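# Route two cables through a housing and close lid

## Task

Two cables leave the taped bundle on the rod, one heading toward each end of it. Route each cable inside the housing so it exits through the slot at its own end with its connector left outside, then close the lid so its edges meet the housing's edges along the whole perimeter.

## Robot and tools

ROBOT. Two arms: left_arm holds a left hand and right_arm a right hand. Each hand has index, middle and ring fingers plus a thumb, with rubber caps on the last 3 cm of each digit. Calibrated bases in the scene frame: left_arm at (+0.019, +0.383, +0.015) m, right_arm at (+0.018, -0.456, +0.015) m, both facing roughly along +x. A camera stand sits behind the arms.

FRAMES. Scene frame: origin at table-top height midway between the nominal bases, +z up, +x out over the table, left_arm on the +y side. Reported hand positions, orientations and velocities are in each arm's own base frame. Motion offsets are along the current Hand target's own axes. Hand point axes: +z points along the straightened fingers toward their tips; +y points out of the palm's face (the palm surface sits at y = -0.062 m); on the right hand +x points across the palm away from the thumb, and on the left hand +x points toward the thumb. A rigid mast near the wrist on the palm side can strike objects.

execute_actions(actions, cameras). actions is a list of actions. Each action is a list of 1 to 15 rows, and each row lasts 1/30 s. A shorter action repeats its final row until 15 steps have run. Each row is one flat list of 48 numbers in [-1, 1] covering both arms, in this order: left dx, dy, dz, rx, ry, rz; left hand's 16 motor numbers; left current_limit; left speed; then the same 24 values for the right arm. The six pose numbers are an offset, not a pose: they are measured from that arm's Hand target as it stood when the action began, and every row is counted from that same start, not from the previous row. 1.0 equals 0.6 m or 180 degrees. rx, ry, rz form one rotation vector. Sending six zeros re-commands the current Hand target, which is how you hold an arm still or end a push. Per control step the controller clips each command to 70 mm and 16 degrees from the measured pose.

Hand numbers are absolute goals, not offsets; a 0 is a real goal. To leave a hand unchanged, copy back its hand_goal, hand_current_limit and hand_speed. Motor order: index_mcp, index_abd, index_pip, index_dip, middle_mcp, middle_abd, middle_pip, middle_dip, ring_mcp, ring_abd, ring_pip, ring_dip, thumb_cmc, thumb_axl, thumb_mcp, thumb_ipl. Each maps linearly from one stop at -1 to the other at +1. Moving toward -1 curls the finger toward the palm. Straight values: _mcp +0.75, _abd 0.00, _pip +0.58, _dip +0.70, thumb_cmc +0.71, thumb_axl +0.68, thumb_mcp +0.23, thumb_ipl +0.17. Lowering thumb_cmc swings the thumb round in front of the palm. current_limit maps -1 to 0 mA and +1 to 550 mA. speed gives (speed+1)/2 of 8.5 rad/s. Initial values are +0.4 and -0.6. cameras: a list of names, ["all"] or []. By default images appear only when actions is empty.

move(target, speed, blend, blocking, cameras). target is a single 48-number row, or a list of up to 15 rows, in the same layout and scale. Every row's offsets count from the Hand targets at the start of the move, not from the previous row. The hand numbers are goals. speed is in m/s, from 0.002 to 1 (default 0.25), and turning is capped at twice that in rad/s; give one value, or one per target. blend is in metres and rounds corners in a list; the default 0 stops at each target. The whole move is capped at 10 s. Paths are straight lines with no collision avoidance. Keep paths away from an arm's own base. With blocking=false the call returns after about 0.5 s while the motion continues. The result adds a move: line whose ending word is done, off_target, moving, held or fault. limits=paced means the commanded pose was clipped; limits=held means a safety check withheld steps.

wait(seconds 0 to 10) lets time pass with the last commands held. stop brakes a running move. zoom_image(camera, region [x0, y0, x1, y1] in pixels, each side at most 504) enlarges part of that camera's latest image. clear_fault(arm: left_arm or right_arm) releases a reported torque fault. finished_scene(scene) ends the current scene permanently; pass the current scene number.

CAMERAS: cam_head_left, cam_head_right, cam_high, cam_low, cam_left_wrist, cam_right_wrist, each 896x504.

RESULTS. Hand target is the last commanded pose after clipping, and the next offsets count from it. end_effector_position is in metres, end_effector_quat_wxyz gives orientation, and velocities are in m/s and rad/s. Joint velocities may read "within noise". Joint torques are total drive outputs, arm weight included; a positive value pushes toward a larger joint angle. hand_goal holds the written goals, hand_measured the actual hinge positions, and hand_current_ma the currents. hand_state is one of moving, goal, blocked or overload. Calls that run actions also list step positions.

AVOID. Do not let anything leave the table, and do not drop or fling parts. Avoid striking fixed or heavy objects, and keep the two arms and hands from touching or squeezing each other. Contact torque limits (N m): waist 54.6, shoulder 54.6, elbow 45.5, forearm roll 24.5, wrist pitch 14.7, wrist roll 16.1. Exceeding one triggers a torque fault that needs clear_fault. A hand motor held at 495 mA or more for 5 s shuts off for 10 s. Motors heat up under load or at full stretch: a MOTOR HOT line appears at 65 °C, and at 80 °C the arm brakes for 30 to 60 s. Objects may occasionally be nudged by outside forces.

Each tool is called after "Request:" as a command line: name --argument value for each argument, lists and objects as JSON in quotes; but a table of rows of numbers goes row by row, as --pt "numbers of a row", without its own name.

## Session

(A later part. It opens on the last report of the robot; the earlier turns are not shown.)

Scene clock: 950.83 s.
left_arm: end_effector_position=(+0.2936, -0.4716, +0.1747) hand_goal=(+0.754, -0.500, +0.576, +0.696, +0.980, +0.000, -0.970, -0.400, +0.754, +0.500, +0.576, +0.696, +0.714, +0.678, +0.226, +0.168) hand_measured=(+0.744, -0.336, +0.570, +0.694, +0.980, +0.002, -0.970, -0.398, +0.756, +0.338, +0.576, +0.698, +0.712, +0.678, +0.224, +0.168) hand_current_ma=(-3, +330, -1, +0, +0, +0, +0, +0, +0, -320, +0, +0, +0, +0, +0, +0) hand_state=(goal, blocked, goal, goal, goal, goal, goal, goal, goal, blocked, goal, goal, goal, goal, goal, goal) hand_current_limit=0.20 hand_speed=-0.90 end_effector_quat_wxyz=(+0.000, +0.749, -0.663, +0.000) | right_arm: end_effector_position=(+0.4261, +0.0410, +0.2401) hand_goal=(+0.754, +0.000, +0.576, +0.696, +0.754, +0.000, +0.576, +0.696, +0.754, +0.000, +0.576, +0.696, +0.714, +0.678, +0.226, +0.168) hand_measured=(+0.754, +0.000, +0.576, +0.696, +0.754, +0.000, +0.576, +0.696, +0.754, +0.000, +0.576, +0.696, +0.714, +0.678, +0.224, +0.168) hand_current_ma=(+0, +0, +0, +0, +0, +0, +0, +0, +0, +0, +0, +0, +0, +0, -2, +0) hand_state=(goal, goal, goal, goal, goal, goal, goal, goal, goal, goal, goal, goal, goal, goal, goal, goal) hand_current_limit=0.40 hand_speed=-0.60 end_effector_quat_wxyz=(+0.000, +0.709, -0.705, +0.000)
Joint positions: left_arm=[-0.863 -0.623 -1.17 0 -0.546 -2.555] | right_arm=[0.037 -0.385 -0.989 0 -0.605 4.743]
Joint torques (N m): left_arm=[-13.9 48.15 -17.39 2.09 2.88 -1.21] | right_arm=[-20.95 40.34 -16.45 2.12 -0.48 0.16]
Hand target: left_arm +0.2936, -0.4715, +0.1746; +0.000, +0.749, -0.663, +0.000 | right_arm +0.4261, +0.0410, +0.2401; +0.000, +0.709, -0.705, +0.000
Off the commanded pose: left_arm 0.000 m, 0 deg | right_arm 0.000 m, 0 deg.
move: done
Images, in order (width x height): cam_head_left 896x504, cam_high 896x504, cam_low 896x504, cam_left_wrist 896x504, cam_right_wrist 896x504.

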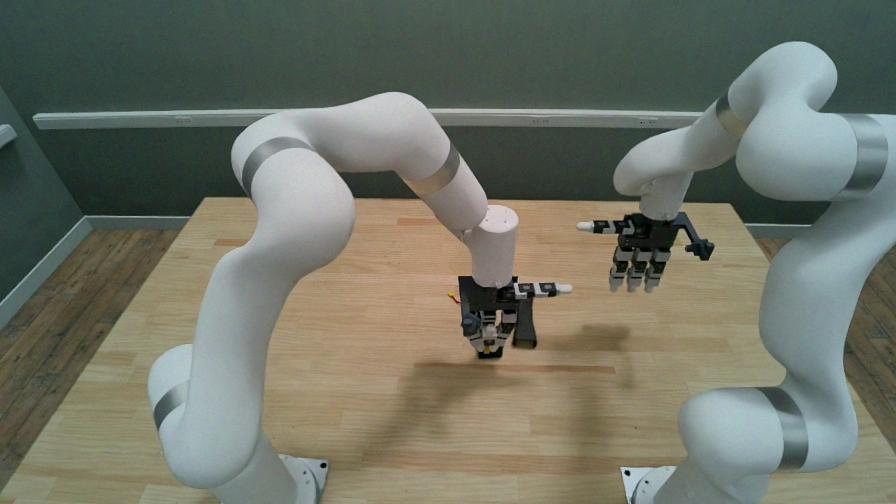

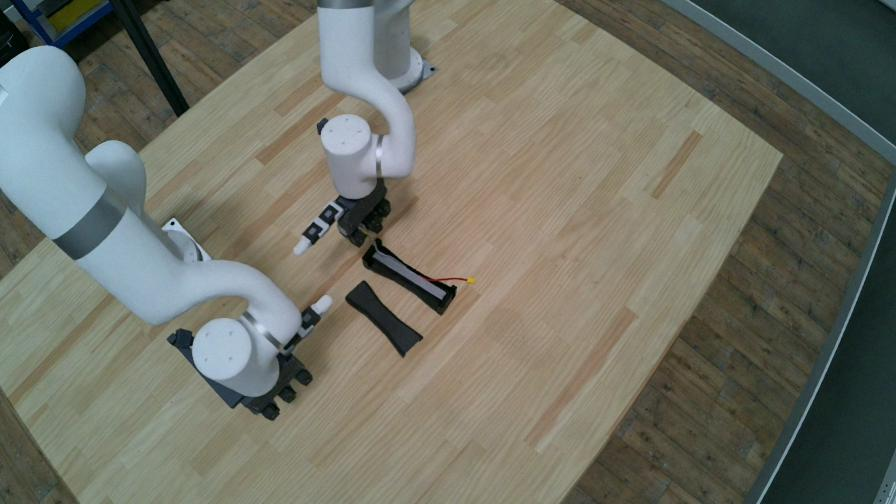

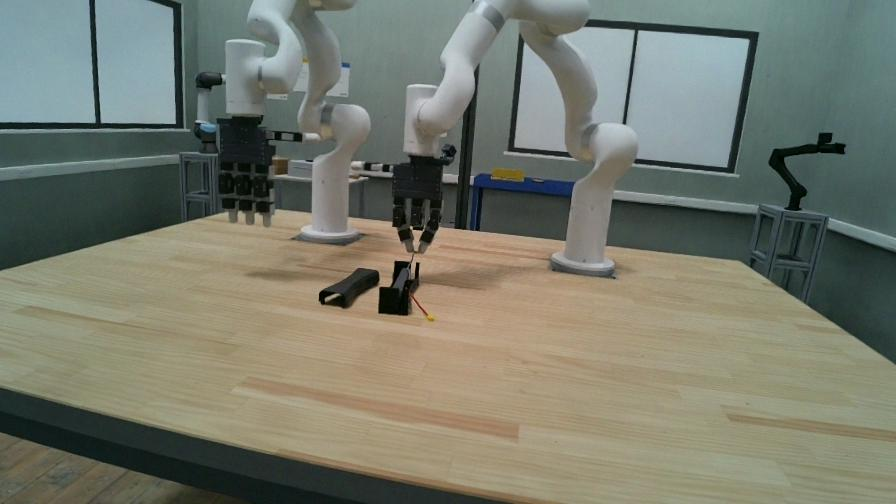

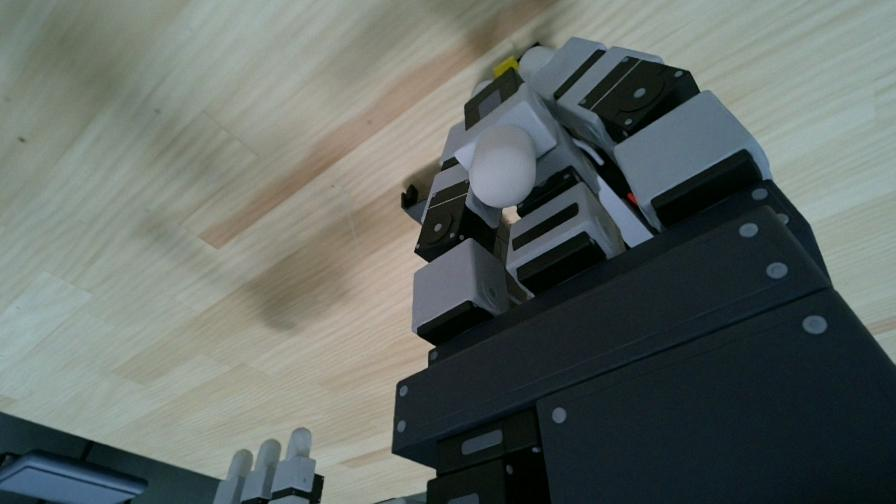

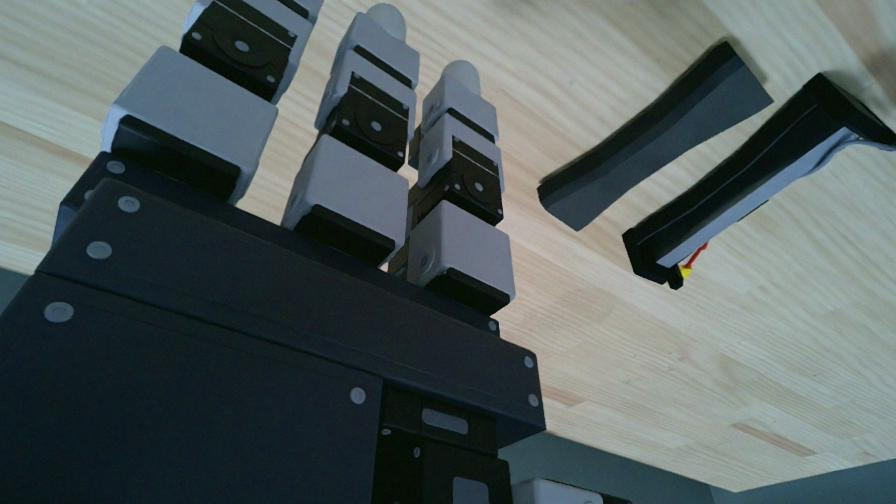

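Request:
move --pt "-0.0022 0.0251 0.0583 0 0 0 0.754 -0.50 0.576 0.696 0.98 0 -0.97 -0.4 0.754 0.50 0.576 0.696 0.714 0.678 0.226 0.168 0.2 -0.9 0 0 0 0 0 0 0.754 0 0.576 0.696 0.754 0 0.576 0.696 0.754 0 0.576 0.696 0.714 0.678 0.226 0.168 0.4 -0.6" --speed 0.05 --cameras '["cam_high","cam_low","cam_right_wrist","cam_left_wrist","cam_head_left"]'

Request:
zoom_image --camera "cam_low" --region '[362, 220, 442, 325]'

Request:
zoom_image --camera "cam_high" --region '[340, 220, 480, 330]'

Request:
zoom_image --camera "cam_right_wrist" --region '[680, 50, 896, 220]'

Scene clock: 964.47 s.
left_arm: end_effector_position=(+0.2785, -0.4720, +0.1397) hand_goal=(+0.754, -0.500, +0.576, +0.696, +0.980, +0.000, -0.970, -0.400, +0.754, +0.500, +0.576, +0.696, +0.714, +0.678, +0.226, +0.168) hand_measured=(+0.744, -0.388, +0.570, +0.694, +0.980, +0.002, -0.976, -0.398, +0.756, +0.394, +0.576, +0.698, +0.712, +0.678, +0.224, +0.168) hand_current_ma=(-2, +161, -1, +0, +0, +0, -1, +0, +0, -145, +0, +0, +0, +0, +0, +0) hand_state=(goal, blocked, goal, goal, goal, goal, goal, goal, goal, blocked, goal, goal, goal, goal, goal, goal) hand_current_limit=0.20 hand_speed=-0.90 end_effector_quat_wxyz=(+0.000, +0.749, -0.663, +0.000) | right_arm: end_effector_position=(+0.4261, +0.0410, +0.2401) hand_goal=(+0.754, +0.000, +0.576, +0.696, +0.754, +0.000, +0.576, +0.696, +0.754, +0.000, +0.576, +0.696, +0.714, +0.678, +0.226, +0.168) hand_measured=(+0.754, +0.000, +0.576, +0.696, +0.754, +0.000, +0.576, +0.696, +0.754, +0.000, +0.576, +0.696, +0.714, +0.678, +0.224, +0.168) hand_current_ma=(+0, +0, +0, +0, +0, +0, +0, +0, +0, +0, +0, +0, +0, +0, -2, +0) hand_state=(goal, goal, goal, goal, goal, goal, goal, goal, goal, goal, goal, goal, goal, goal, goal, goal) hand_current_limit=0.40 hand_speed=-0.60 end_effector_quat_wxyz=(+0.000, +0.709, -0.705, +0.000)
Joint positions: left_arm=[-0.884 -0.665 -1.137 0 -0.472 -2.575] | right_arm=[0.037 -0.385 -0.989 0 -0.605 4.743]
Joint torques (N m): left_arm=[-13.87 25.29 -15.89 0.55 2.9 -1.23] | right_arm=[-19.84 40.63 -16.49 2.25 -0.41 0.24]
Hand target: left_arm +0.2785, -0.4720, +0.1397; +0.000, +0.749, -0.663, +0.000 | right_arm +0.4261, +0.0410, +0.2401; +0.000, +0.709, -0.705, +0.000
Off the commanded pose: left_arm 0.000 m, 0 deg | right_arm 0.000 m, 0 deg.
move: done
Images, in order (width x height): cam_head_left 896x504, cam_high 896x504, cam_low 896x504, cam_left_wrist 896x504, cam_right_wrist 896x504.

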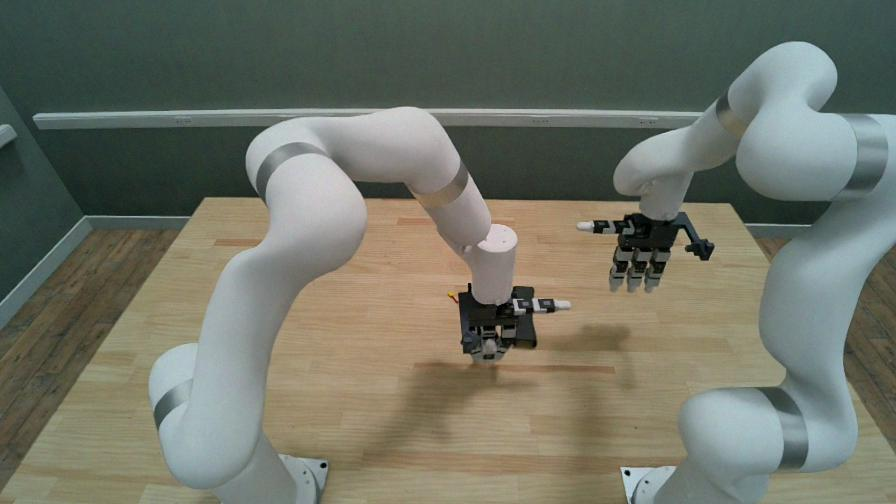

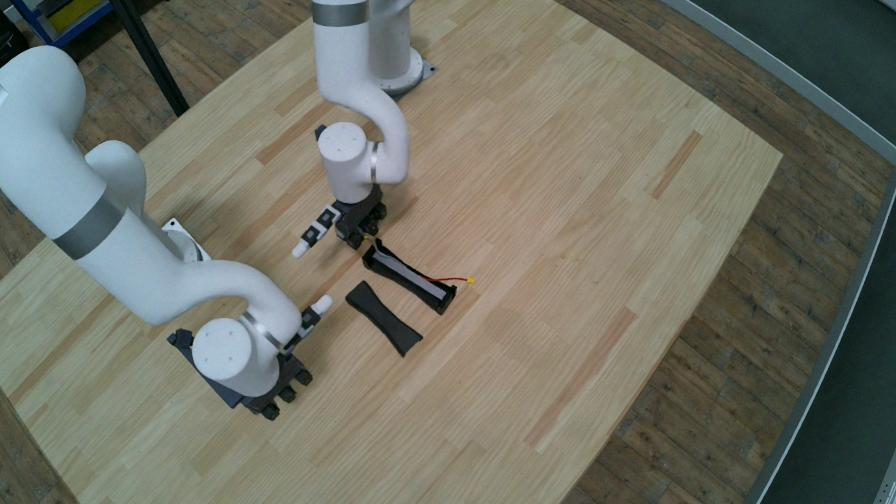

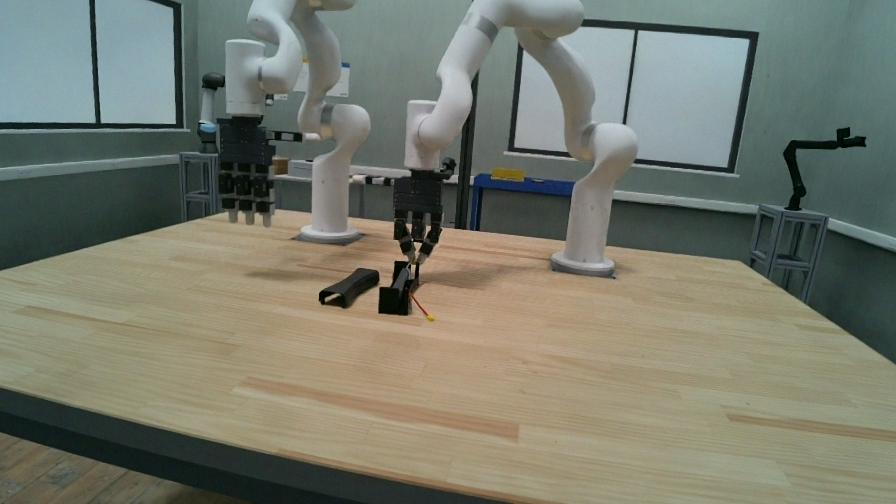

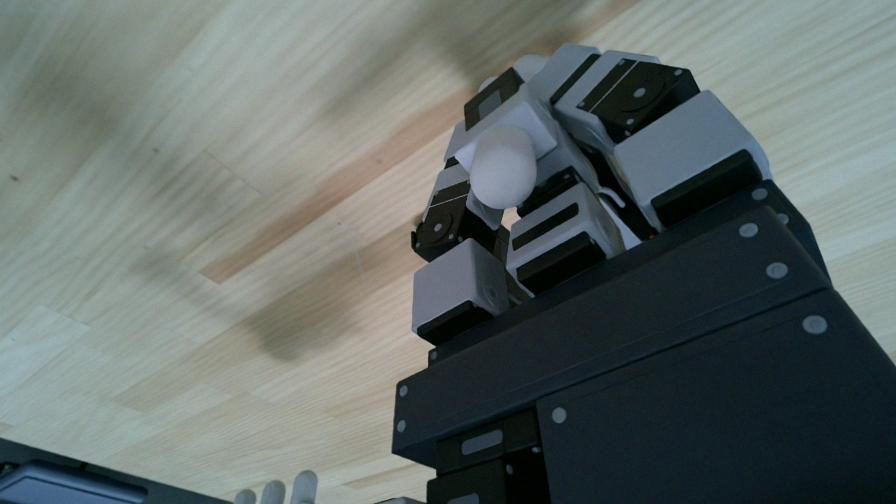

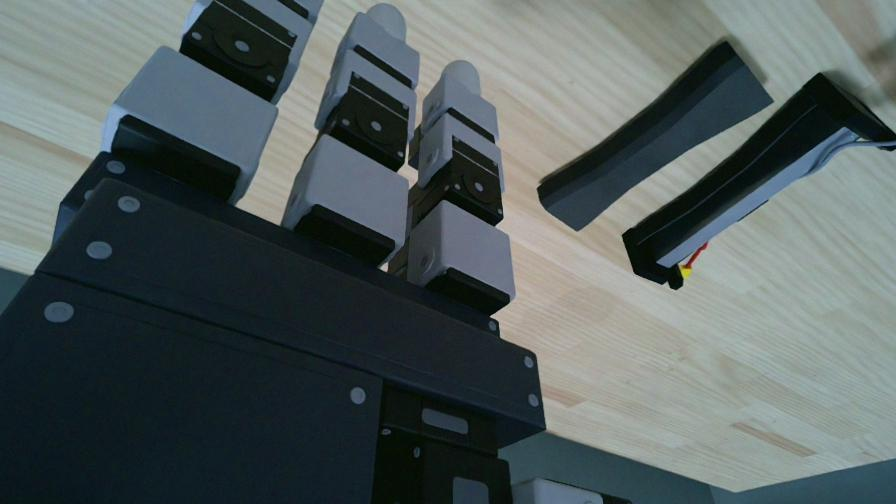

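Scaled by 4.800 from the camera's 896x504 image, which has a finer 1280x720 frame.

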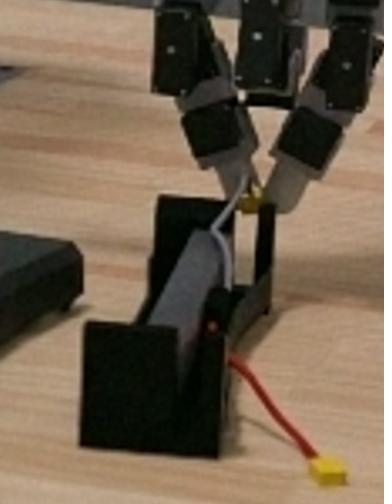

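Scaled by 3.600 from the camera's 896x504 image, which has a finer 1280x720 frame.

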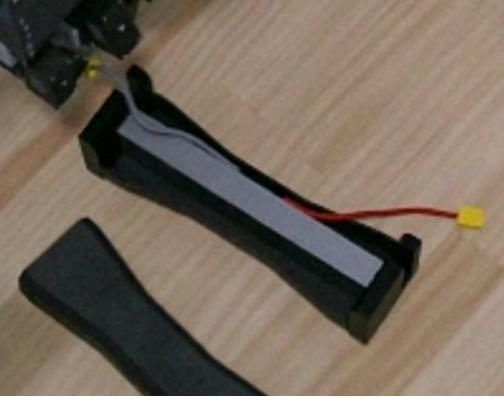

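Scaled by 2.333 from the camera's 896x504 image, which has a finer 1280x720 frame.

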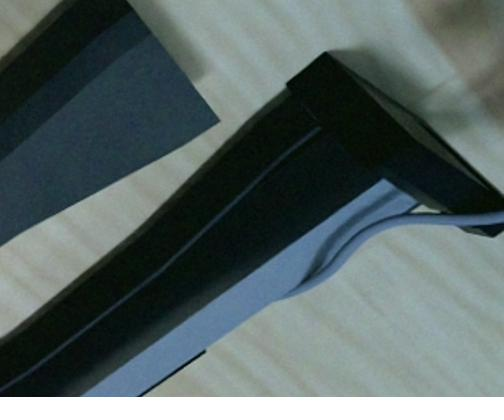

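Request:
move --pt "0 -0.008 0.035 0 0 0 0.754 -0.50 0.576 0.696 0.98 0 -0.97 -0.4 0.754 0.50 0.576 0.696 0.714 0.678 0.226 0.168 0.2 -0.9 0 0 0 0 0 0 0.754 0 0.576 0.696 0.754 0 0.576 0.696 0.754 0 0.576 0.696 0.714 0.678 0.226 0.168 0.4 -0.6" --speed 0.03 --cameras '["cam_high","cam_low","cam_right_wrist"]'

Request:
zoom_image --camera "cam_low" --region '[362, 220, 442, 325]'

Request:
zoom_image --camera "cam_high" --region '[350, 220, 420, 290]'

Request:
zoom_image --camera "cam_right_wrist" --region '[750, 70, 896, 200]'

Scene clock: 978.90 s.
left_arm: end_effector_position=(+0.2832, -0.4715, +0.1187) hand_goal=(+0.754, -0.500, +0.576, +0.696, +0.980, +0.000, -0.970, -0.400, +0.754, +0.500, +0.576, +0.696, +0.714, +0.678, +0.226, +0.168) hand_measured=(+0.744, -0.388, +0.570, +0.694, +0.980, +0.002, -0.976, -0.398, +0.756, +0.394, +0.576, +0.698, +0.712, +0.678, +0.224, +0.168) hand_current_ma=(-2, +161, -1, +0, +0, +0, -1, +0, +0, -145, +0, +0, +0, +0, +0, +0) hand_state=(goal, blocked, goal, goal, goal, goal, goal, goal, goal, blocked, goal, goal, goal, goal, goal, goal) hand_current_limit=0.20 hand_speed=-0.90 end_effector_quat_wxyz=(+0.000, +0.749, -0.663, +0.000) | right_arm: end_effector_position=(+0.4261, +0.0410, +0.2401) hand_goal=(+0.754, +0.000, +0.576, +0.696, +0.754, +0.000, +0.576, +0.696, +0.754, +0.000, +0.576, +0.696, +0.714, +0.678, +0.226, +0.168) hand_measured=(+0.754, +0.000, +0.576, +0.696, +0.754, +0.000, +0.576, +0.696, +0.754, +0.000, +0.576, +0.696, +0.714, +0.678, +0.224, +0.168) hand_current_ma=(+0, +0, +0, +0, +0, +0, +0, +0, +0, +0, +0, +0, +0, +0, -2, +0) hand_state=(goal, goal, goal, goal, goal, goal, goal, goal, goal, goal, goal, goal, goal, goal, goal, goal) hand_current_limit=0.40 hand_speed=-0.60 end_effector_quat_wxyz=(+0.000, +0.709, -0.705, +0.000)
Joint positions: left_arm=[-0.877 -0.708 -1.147 0 -0.439 -2.568] | right_arm=[0.037 -0.385 -0.989 0 -0.605 4.743]
Joint torques (N m): left_arm=[15.96 26 -33.57 0.35 2.79 0.99] | right_arm=[-20.51 40.22 -16.44 2.09 -0.39 0.36]
Hand target: left_arm +0.2832, -0.4715, +0.1187; +0.000, +0.749, -0.663, +0.000 | right_arm +0.4261, +0.0410, +0.2401; +0.000, +0.709, -0.705, +0.000
Off the commanded pose: left_arm 0.000 m, 0 deg | right_arm 0.000 m, 0 deg.
move: done
Images, in order (width x height): cam_high 896x504, cam_low 896x504, cam_right_wrist 896x504.

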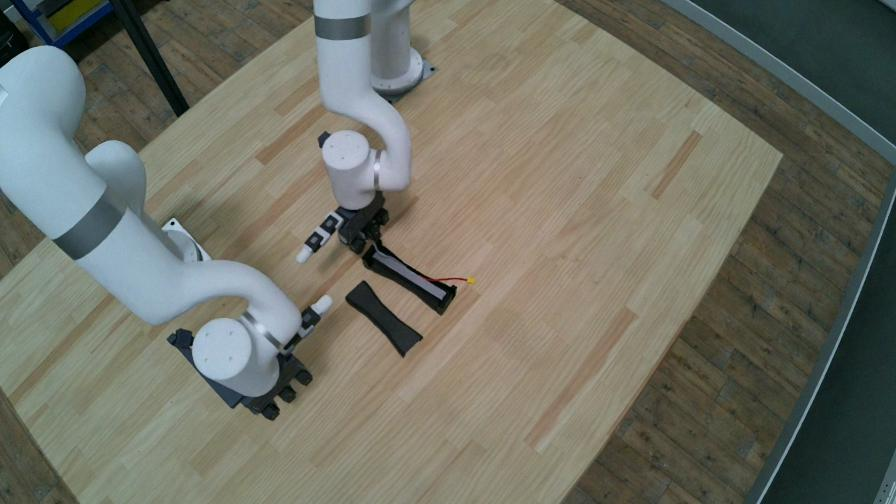

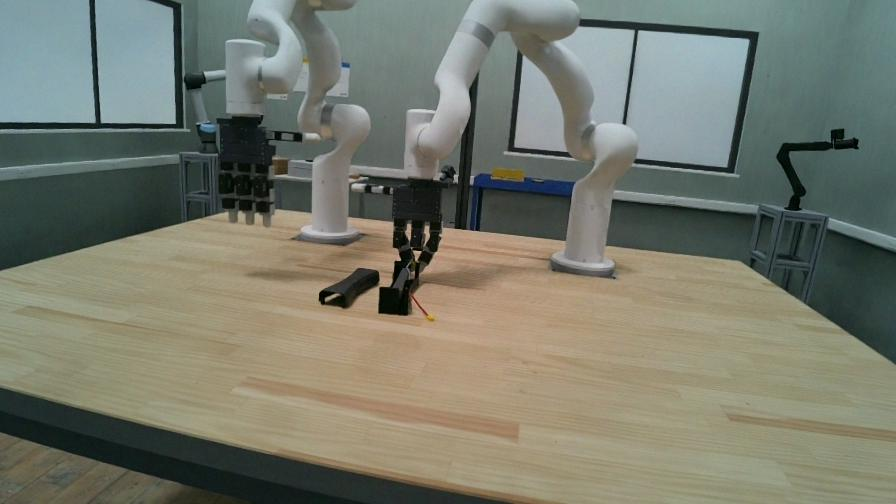

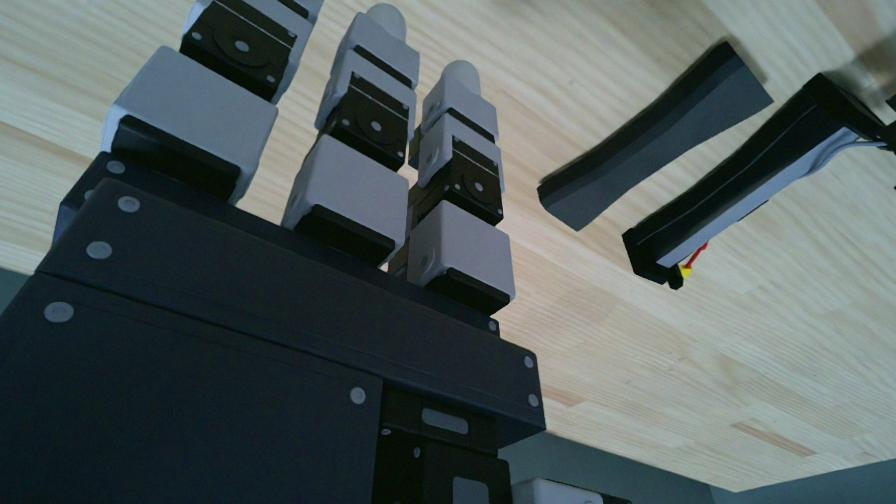

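Scaled by 4.800 from the camera's 896x504 image, which has a finer 1280x720 frame.

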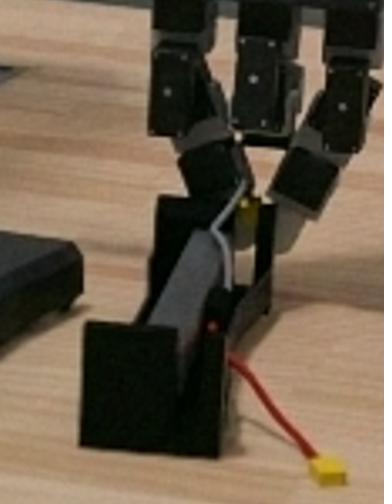

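Scaled by 7.200 from the camera's 896x504 image, which has a finer 1280x720 frame.

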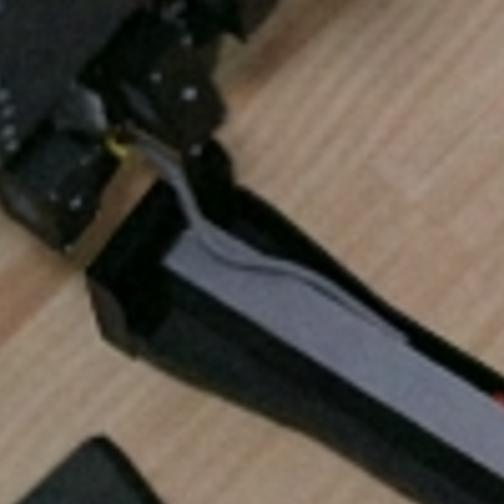

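Scaled by 3.452 from the camera's 896x504 image, which has a finer 1280x720 frame.

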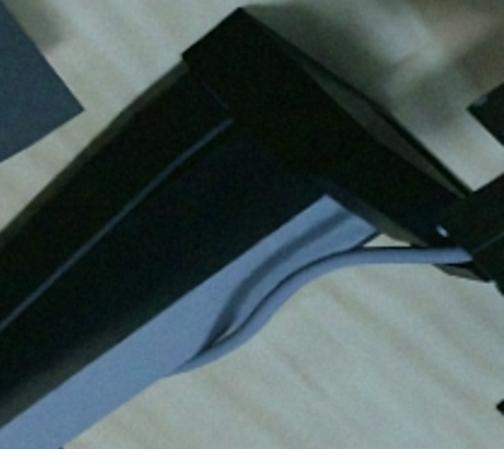

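Request:
execute_actions --actions '[]'

Request:
zoom_image --camera "cam_left_wrist" --region '[400, 0, 720, 240]'

Request:
zoom_image --camera "cam_head_left" --region '[455, 300, 525, 380]'

Request:
zoom_image --camera "cam_low" --region '[390, 235, 430, 290]'

Scene clock: 985.20 s.
left_arm: end_effector_position=(+0.2832, -0.4715, +0.1187) hand_goal=(+0.754, -0.500, +0.576, +0.696, +0.980, +0.000, -0.970, -0.400, +0.754, +0.500, +0.576, +0.696, +0.714, +0.678, +0.226, +0.168) hand_measured=(+0.744, -0.388, +0.570, +0.694, +0.980, +0.002, -0.976, -0.398, +0.756, +0.394, +0.576, +0.698, +0.712, +0.678, +0.224, +0.168) hand_current_ma=(-2, +161, -1, +0, +0, +0, -1, +0, +0, -145, +0, +0, +0, +0, +0, +0) hand_state=(goal, blocked, goal, goal, goal, goal, goal, goal, goal, blocked, goal, goal, goal, goal, goal, goal) hand_current_limit=0.20 hand_speed=-0.90 end_effector_quat_wxyz=(+0.000, +0.749, -0.663, +0.000) | right_arm: end_effector_position=(+0.4261, +0.0410, +0.2401) hand_goal=(+0.754, +0.000, +0.576, +0.696, +0.754, +0.000, +0.576, +0.696, +0.754, +0.000, +0.576, +0.696, +0.714, +0.678, +0.226, +0.168) hand_measured=(+0.754, +0.000, +0.576, +0.696, +0.754, +0.000, +0.576, +0.696, +0.754, +0.000, +0.576, +0.696, +0.714, +0.678, +0.224, +0.168) hand_current_ma=(+0, +0, +0, +0, +0, +0, +0, +0, +0, +0, +0, +0, +0, +0, -2, +0) hand_state=(goal, goal, goal, goal, goal, goal, goal, goal, goal, goal, goal, goal, goal, goal, goal, goal) hand_current_limit=0.40 hand_speed=-0.60 end_effector_quat_wxyz=(+0.000, +0.709, -0.705, +0.000)
Joint positions: left_arm=[-0.877 -0.708 -1.147 0 -0.439 -2.568] | right_arm=[0.037 -0.385 -0.989 0 -0.605 4.743]
Joint velocities: within noise
Joint torques (N m): left_arm=[15.21 26.31 -33.08 -0.89 2.78 1.05] | right_arm=[-20.17 40.82 -16.37 1.97 -0.26 0.46]
Hand target: left_arm +0.2832, -0.4715, +0.1187; +0.000, +0.749, -0.663, +0.000 | right_arm +0.4261, +0.0410, +0.2401; +0.000, +0.709, -0.705, +0.000
Off the commanded pose: left_arm 0.000 m, 0 deg | right_arm 0.000 m, 0 deg.

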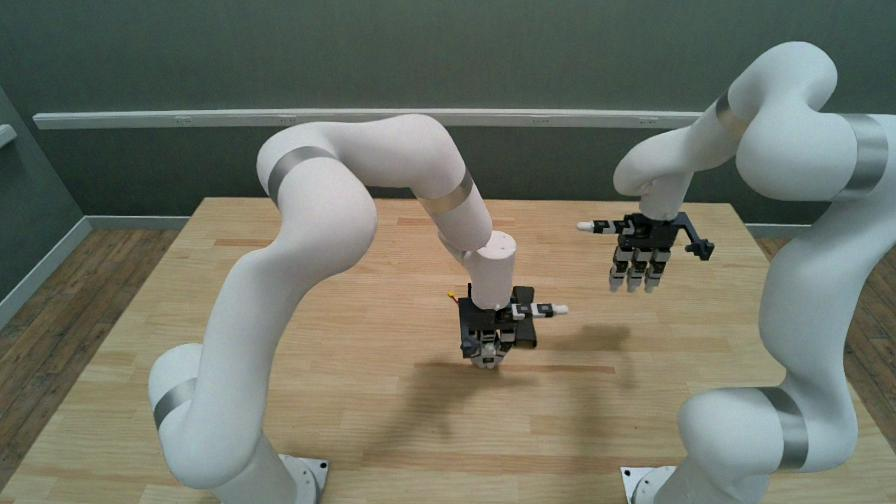

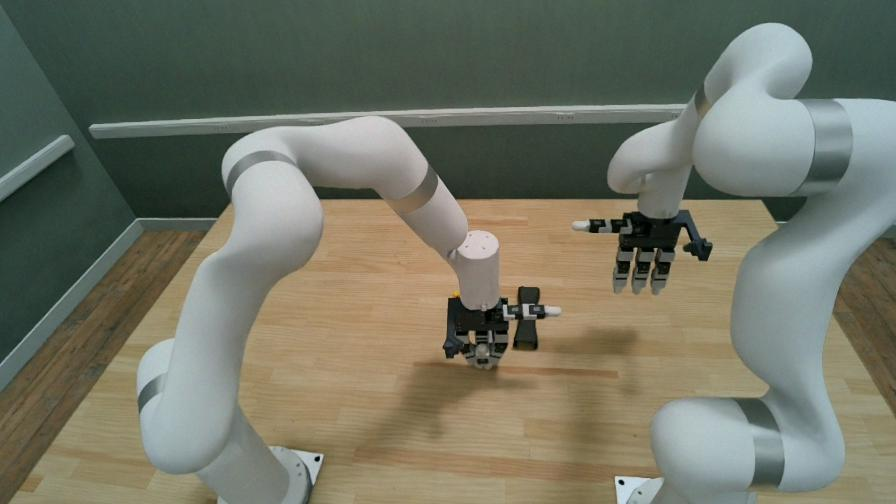

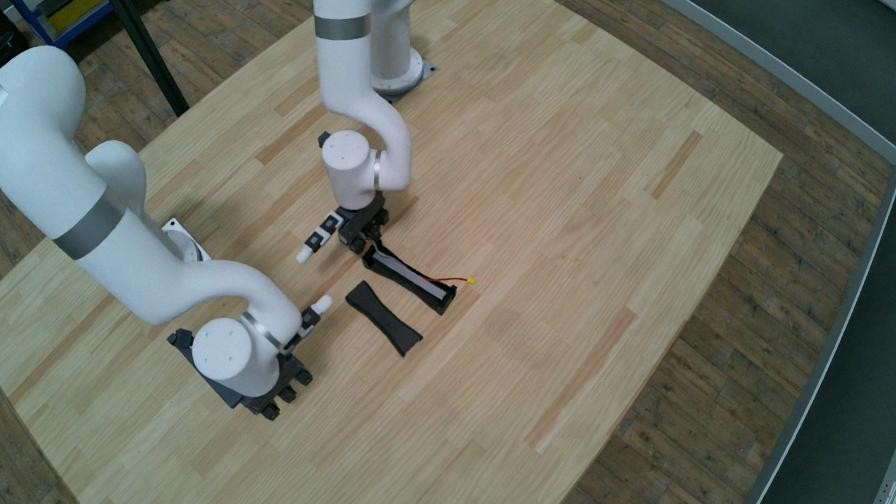

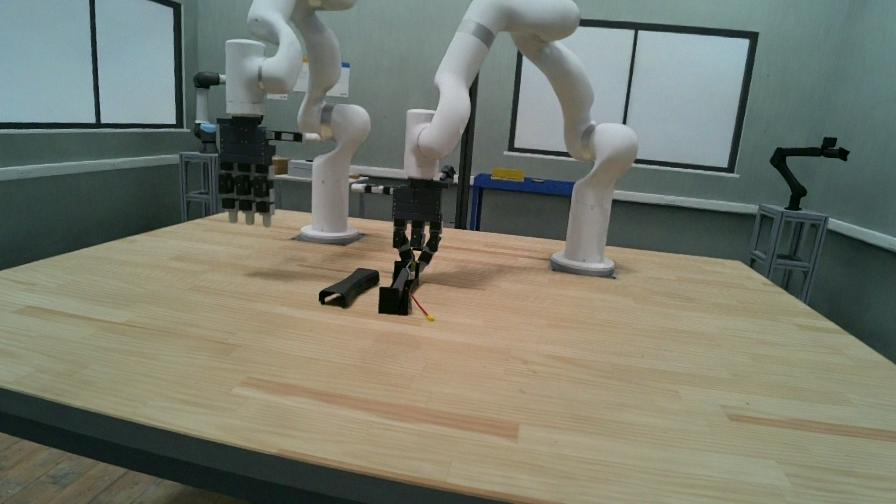

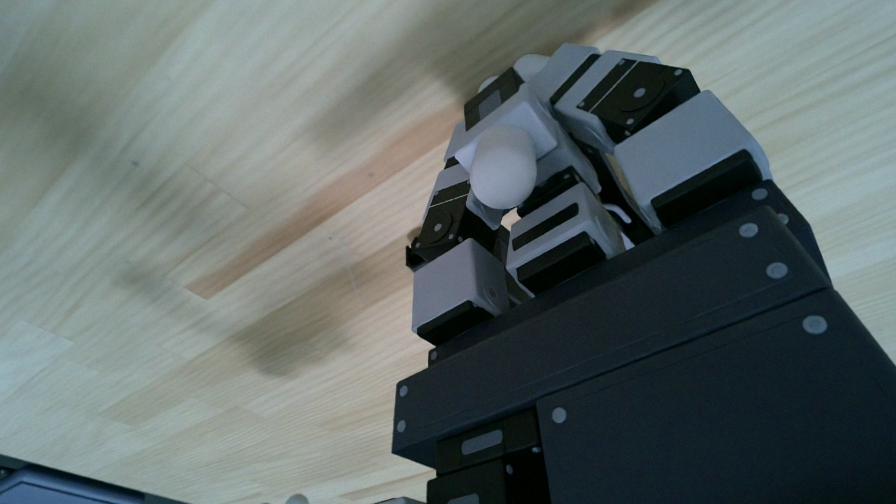

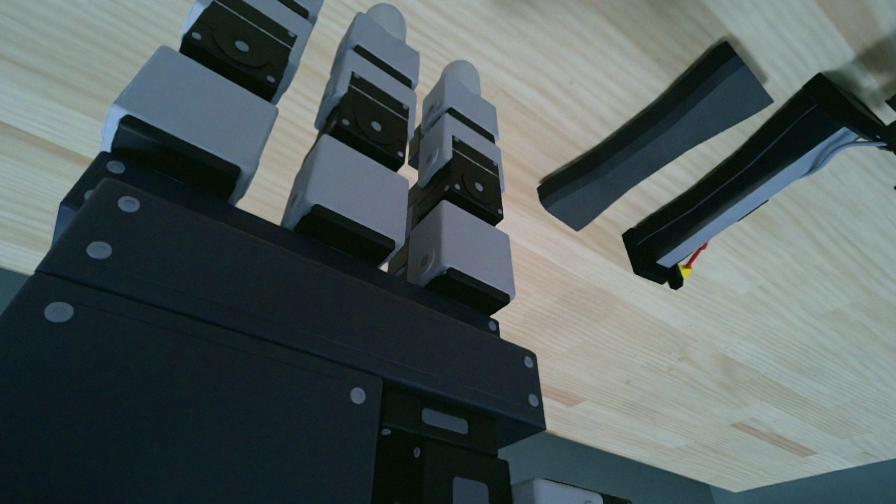

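Scaled by 1.575 from the camera's 896x504 image, which has a finer 1280x720 frame.

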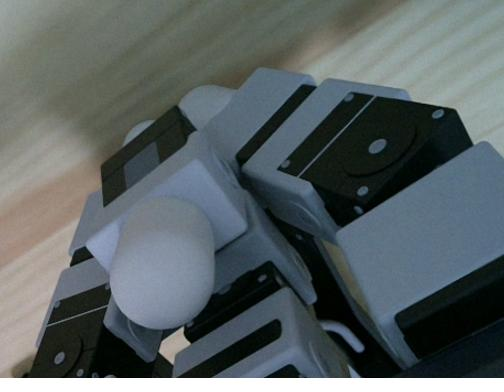

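Scaled by 6.300 from the camera's 896x504 image, which has a finer 1280x720 frame.

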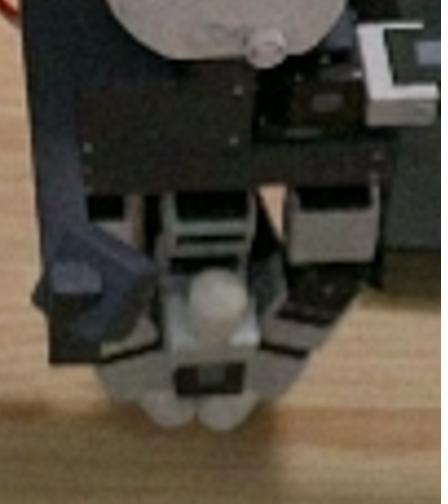

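Scaled by 9.164 from the camera's 896x504 image, which has a finer 1280x720 frame.

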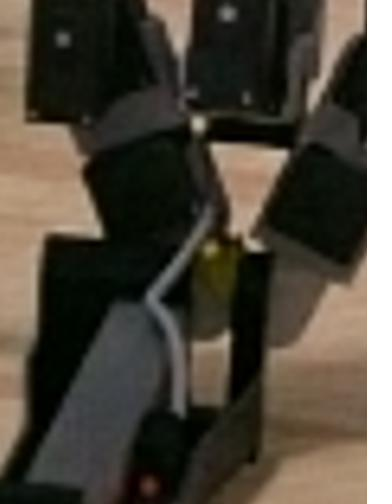

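Request:
move --pt "0 0.05 0 0 0 0 0.754 -0.50 0.576 0.696 0.98 0 -0.97 -0.4 0.754 0.50 0.576 0.696 0.714 0.678 0.226 0.168 0.2 -0.9 0 0 0 0 0 0 0.754 0 0.576 0.696 0.754 0 0.576 0.696 0.754 0 0.576 0.696 0.714 0.678 0.226 0.168 0.4 -0.6" --speed 0.03 --cameras '["cam_high","cam_low","cam_left_wrist"]'

Request:
zoom_image --camera "cam_low" --region '[390, 235, 430, 290]'

Request:
zoom_image --camera "cam_high" --region '[350, 220, 420, 290]'

Request:
zoom_image --camera "cam_left_wrist" --region '[400, 0, 720, 240]'

Scene clock: 1000.10 s.
left_arm: end_effector_position=(+0.2535, -0.4751, +0.1187) hand_goal=(+0.754, -0.500, +0.576, +0.696, +0.980, +0.000, -0.970, -0.400, +0.754, +0.500, +0.576, +0.696, +0.714, +0.678, +0.226, +0.168) hand_measured=(+0.744, -0.388, +0.570, +0.694, +0.980, +0.002, -0.976, -0.398, +0.756, +0.394, +0.576, +0.698, +0.712, +0.678, +0.224, +0.168) hand_current_ma=(-2, +161, -1, +0, +0, +0, -1, +0, +0, -145, +0, +0, +0, +0, +0, +0) hand_state=(goal, blocked, goal, goal, goal, goal, goal, goal, goal, blocked, goal, goal, goal, goal, goal, goal) hand_current_limit=0.20 hand_speed=-0.90 end_effector_quat_wxyz=(+0.000, +0.749, -0.663, +0.000) | right_arm: end_effector_position=(+0.4261, +0.0410, +0.2401) hand_goal=(+0.754, +0.000, +0.576, +0.696, +0.754, +0.000, +0.576, +0.696, +0.754, +0.000, +0.576, +0.696, +0.714, +0.678, +0.226, +0.168) hand_measured=(+0.754, +0.000, +0.576, +0.696, +0.754, +0.000, +0.576, +0.696, +0.754, +0.000, +0.576, +0.696, +0.714, +0.678, +0.224, +0.168) hand_current_ma=(+0, +0, +0, +0, +0, +0, +0, +0, +0, +0, +0, +0, +0, +0, -2, +0) hand_state=(goal, goal, goal, goal, goal, goal, goal, goal, goal, goal, goal, goal, goal, goal, goal, goal) hand_current_limit=0.40 hand_speed=-0.60 end_effector_quat_wxyz=(+0.000, +0.709, -0.705, +0.000)
Joint positions: left_arm=[-0.922 -0.68 -1.097 0 -0.417 -2.614] | right_arm=[0.037 -0.385 -0.989 0 -0.605 4.743]
Joint torques (N m): left_arm=[-15.06 48.33 -14.56 1.54 2.78 -1.43] | right_arm=[-20.58 40.42 -16.47 2.11 -0.17 0.52]
Hand target: left_arm +0.2535, -0.4751, +0.1187; +0.000, +0.749, -0.663, +0.000 | right_arm +0.4261, +0.0410, +0.2401; +0.000, +0.709, -0.705, +0.000
Off the commanded pose: left_arm 0.000 m, 0 deg | right_arm 0.000 m, 0 deg.
move: done
Images, in order (width x height): cam_high 896x504, cam_low 896x504, cam_left_wrist 896x504.

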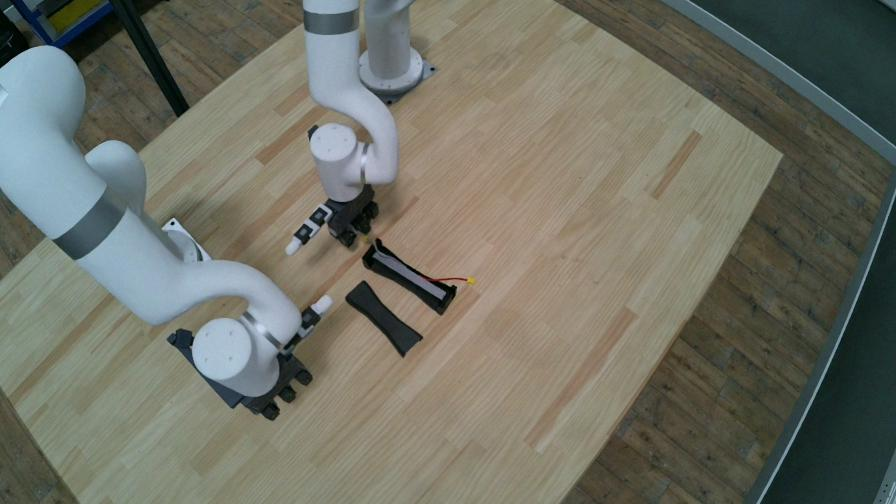

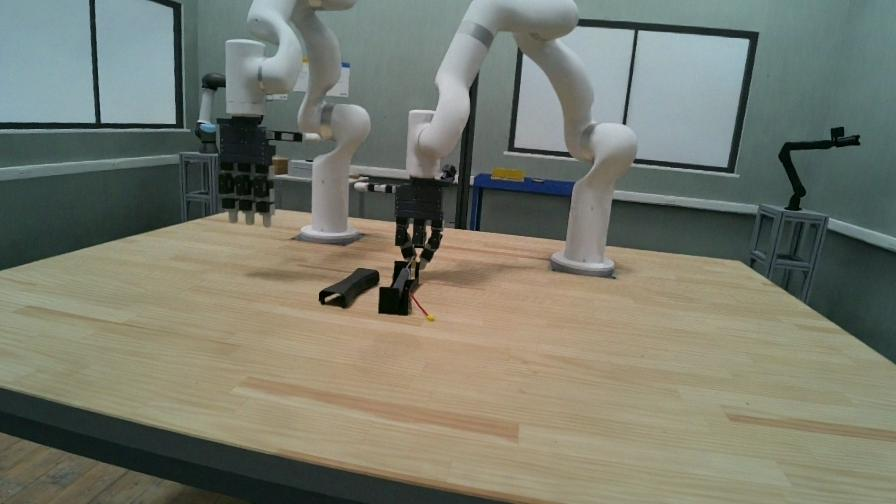

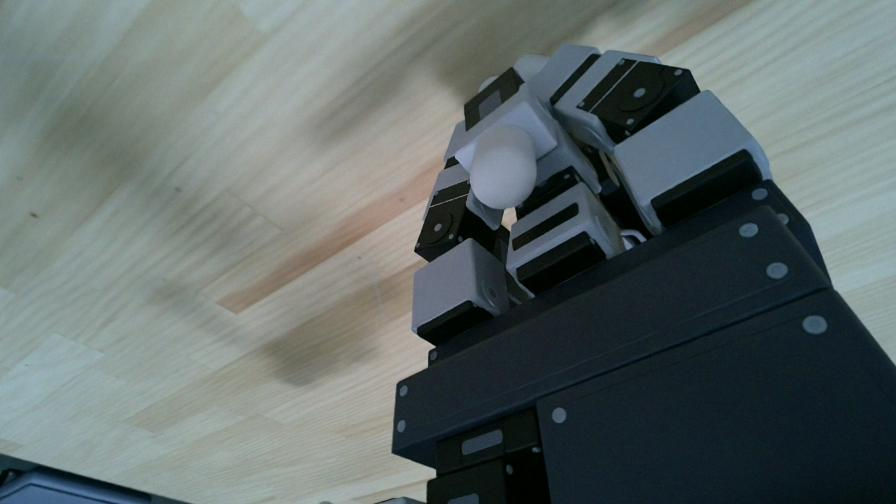

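Scaled by 9.164 from the camera's 896x504 image, which has a finer 1280x720 frame.

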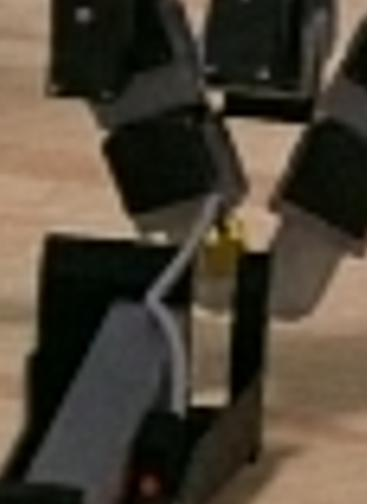

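Scaled by 7.200 from the camera's 896x504 image, which has a finer 1280x720 frame.

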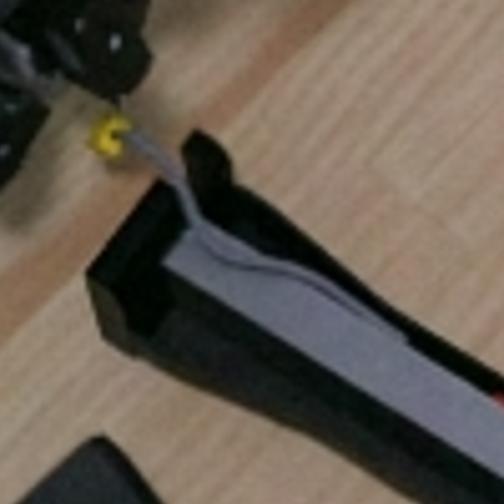

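Scaled by 1.575 from the camera's 896x504 image, which has a finer 1280x720 frame.

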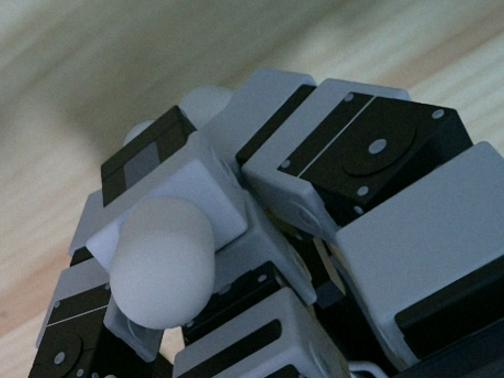

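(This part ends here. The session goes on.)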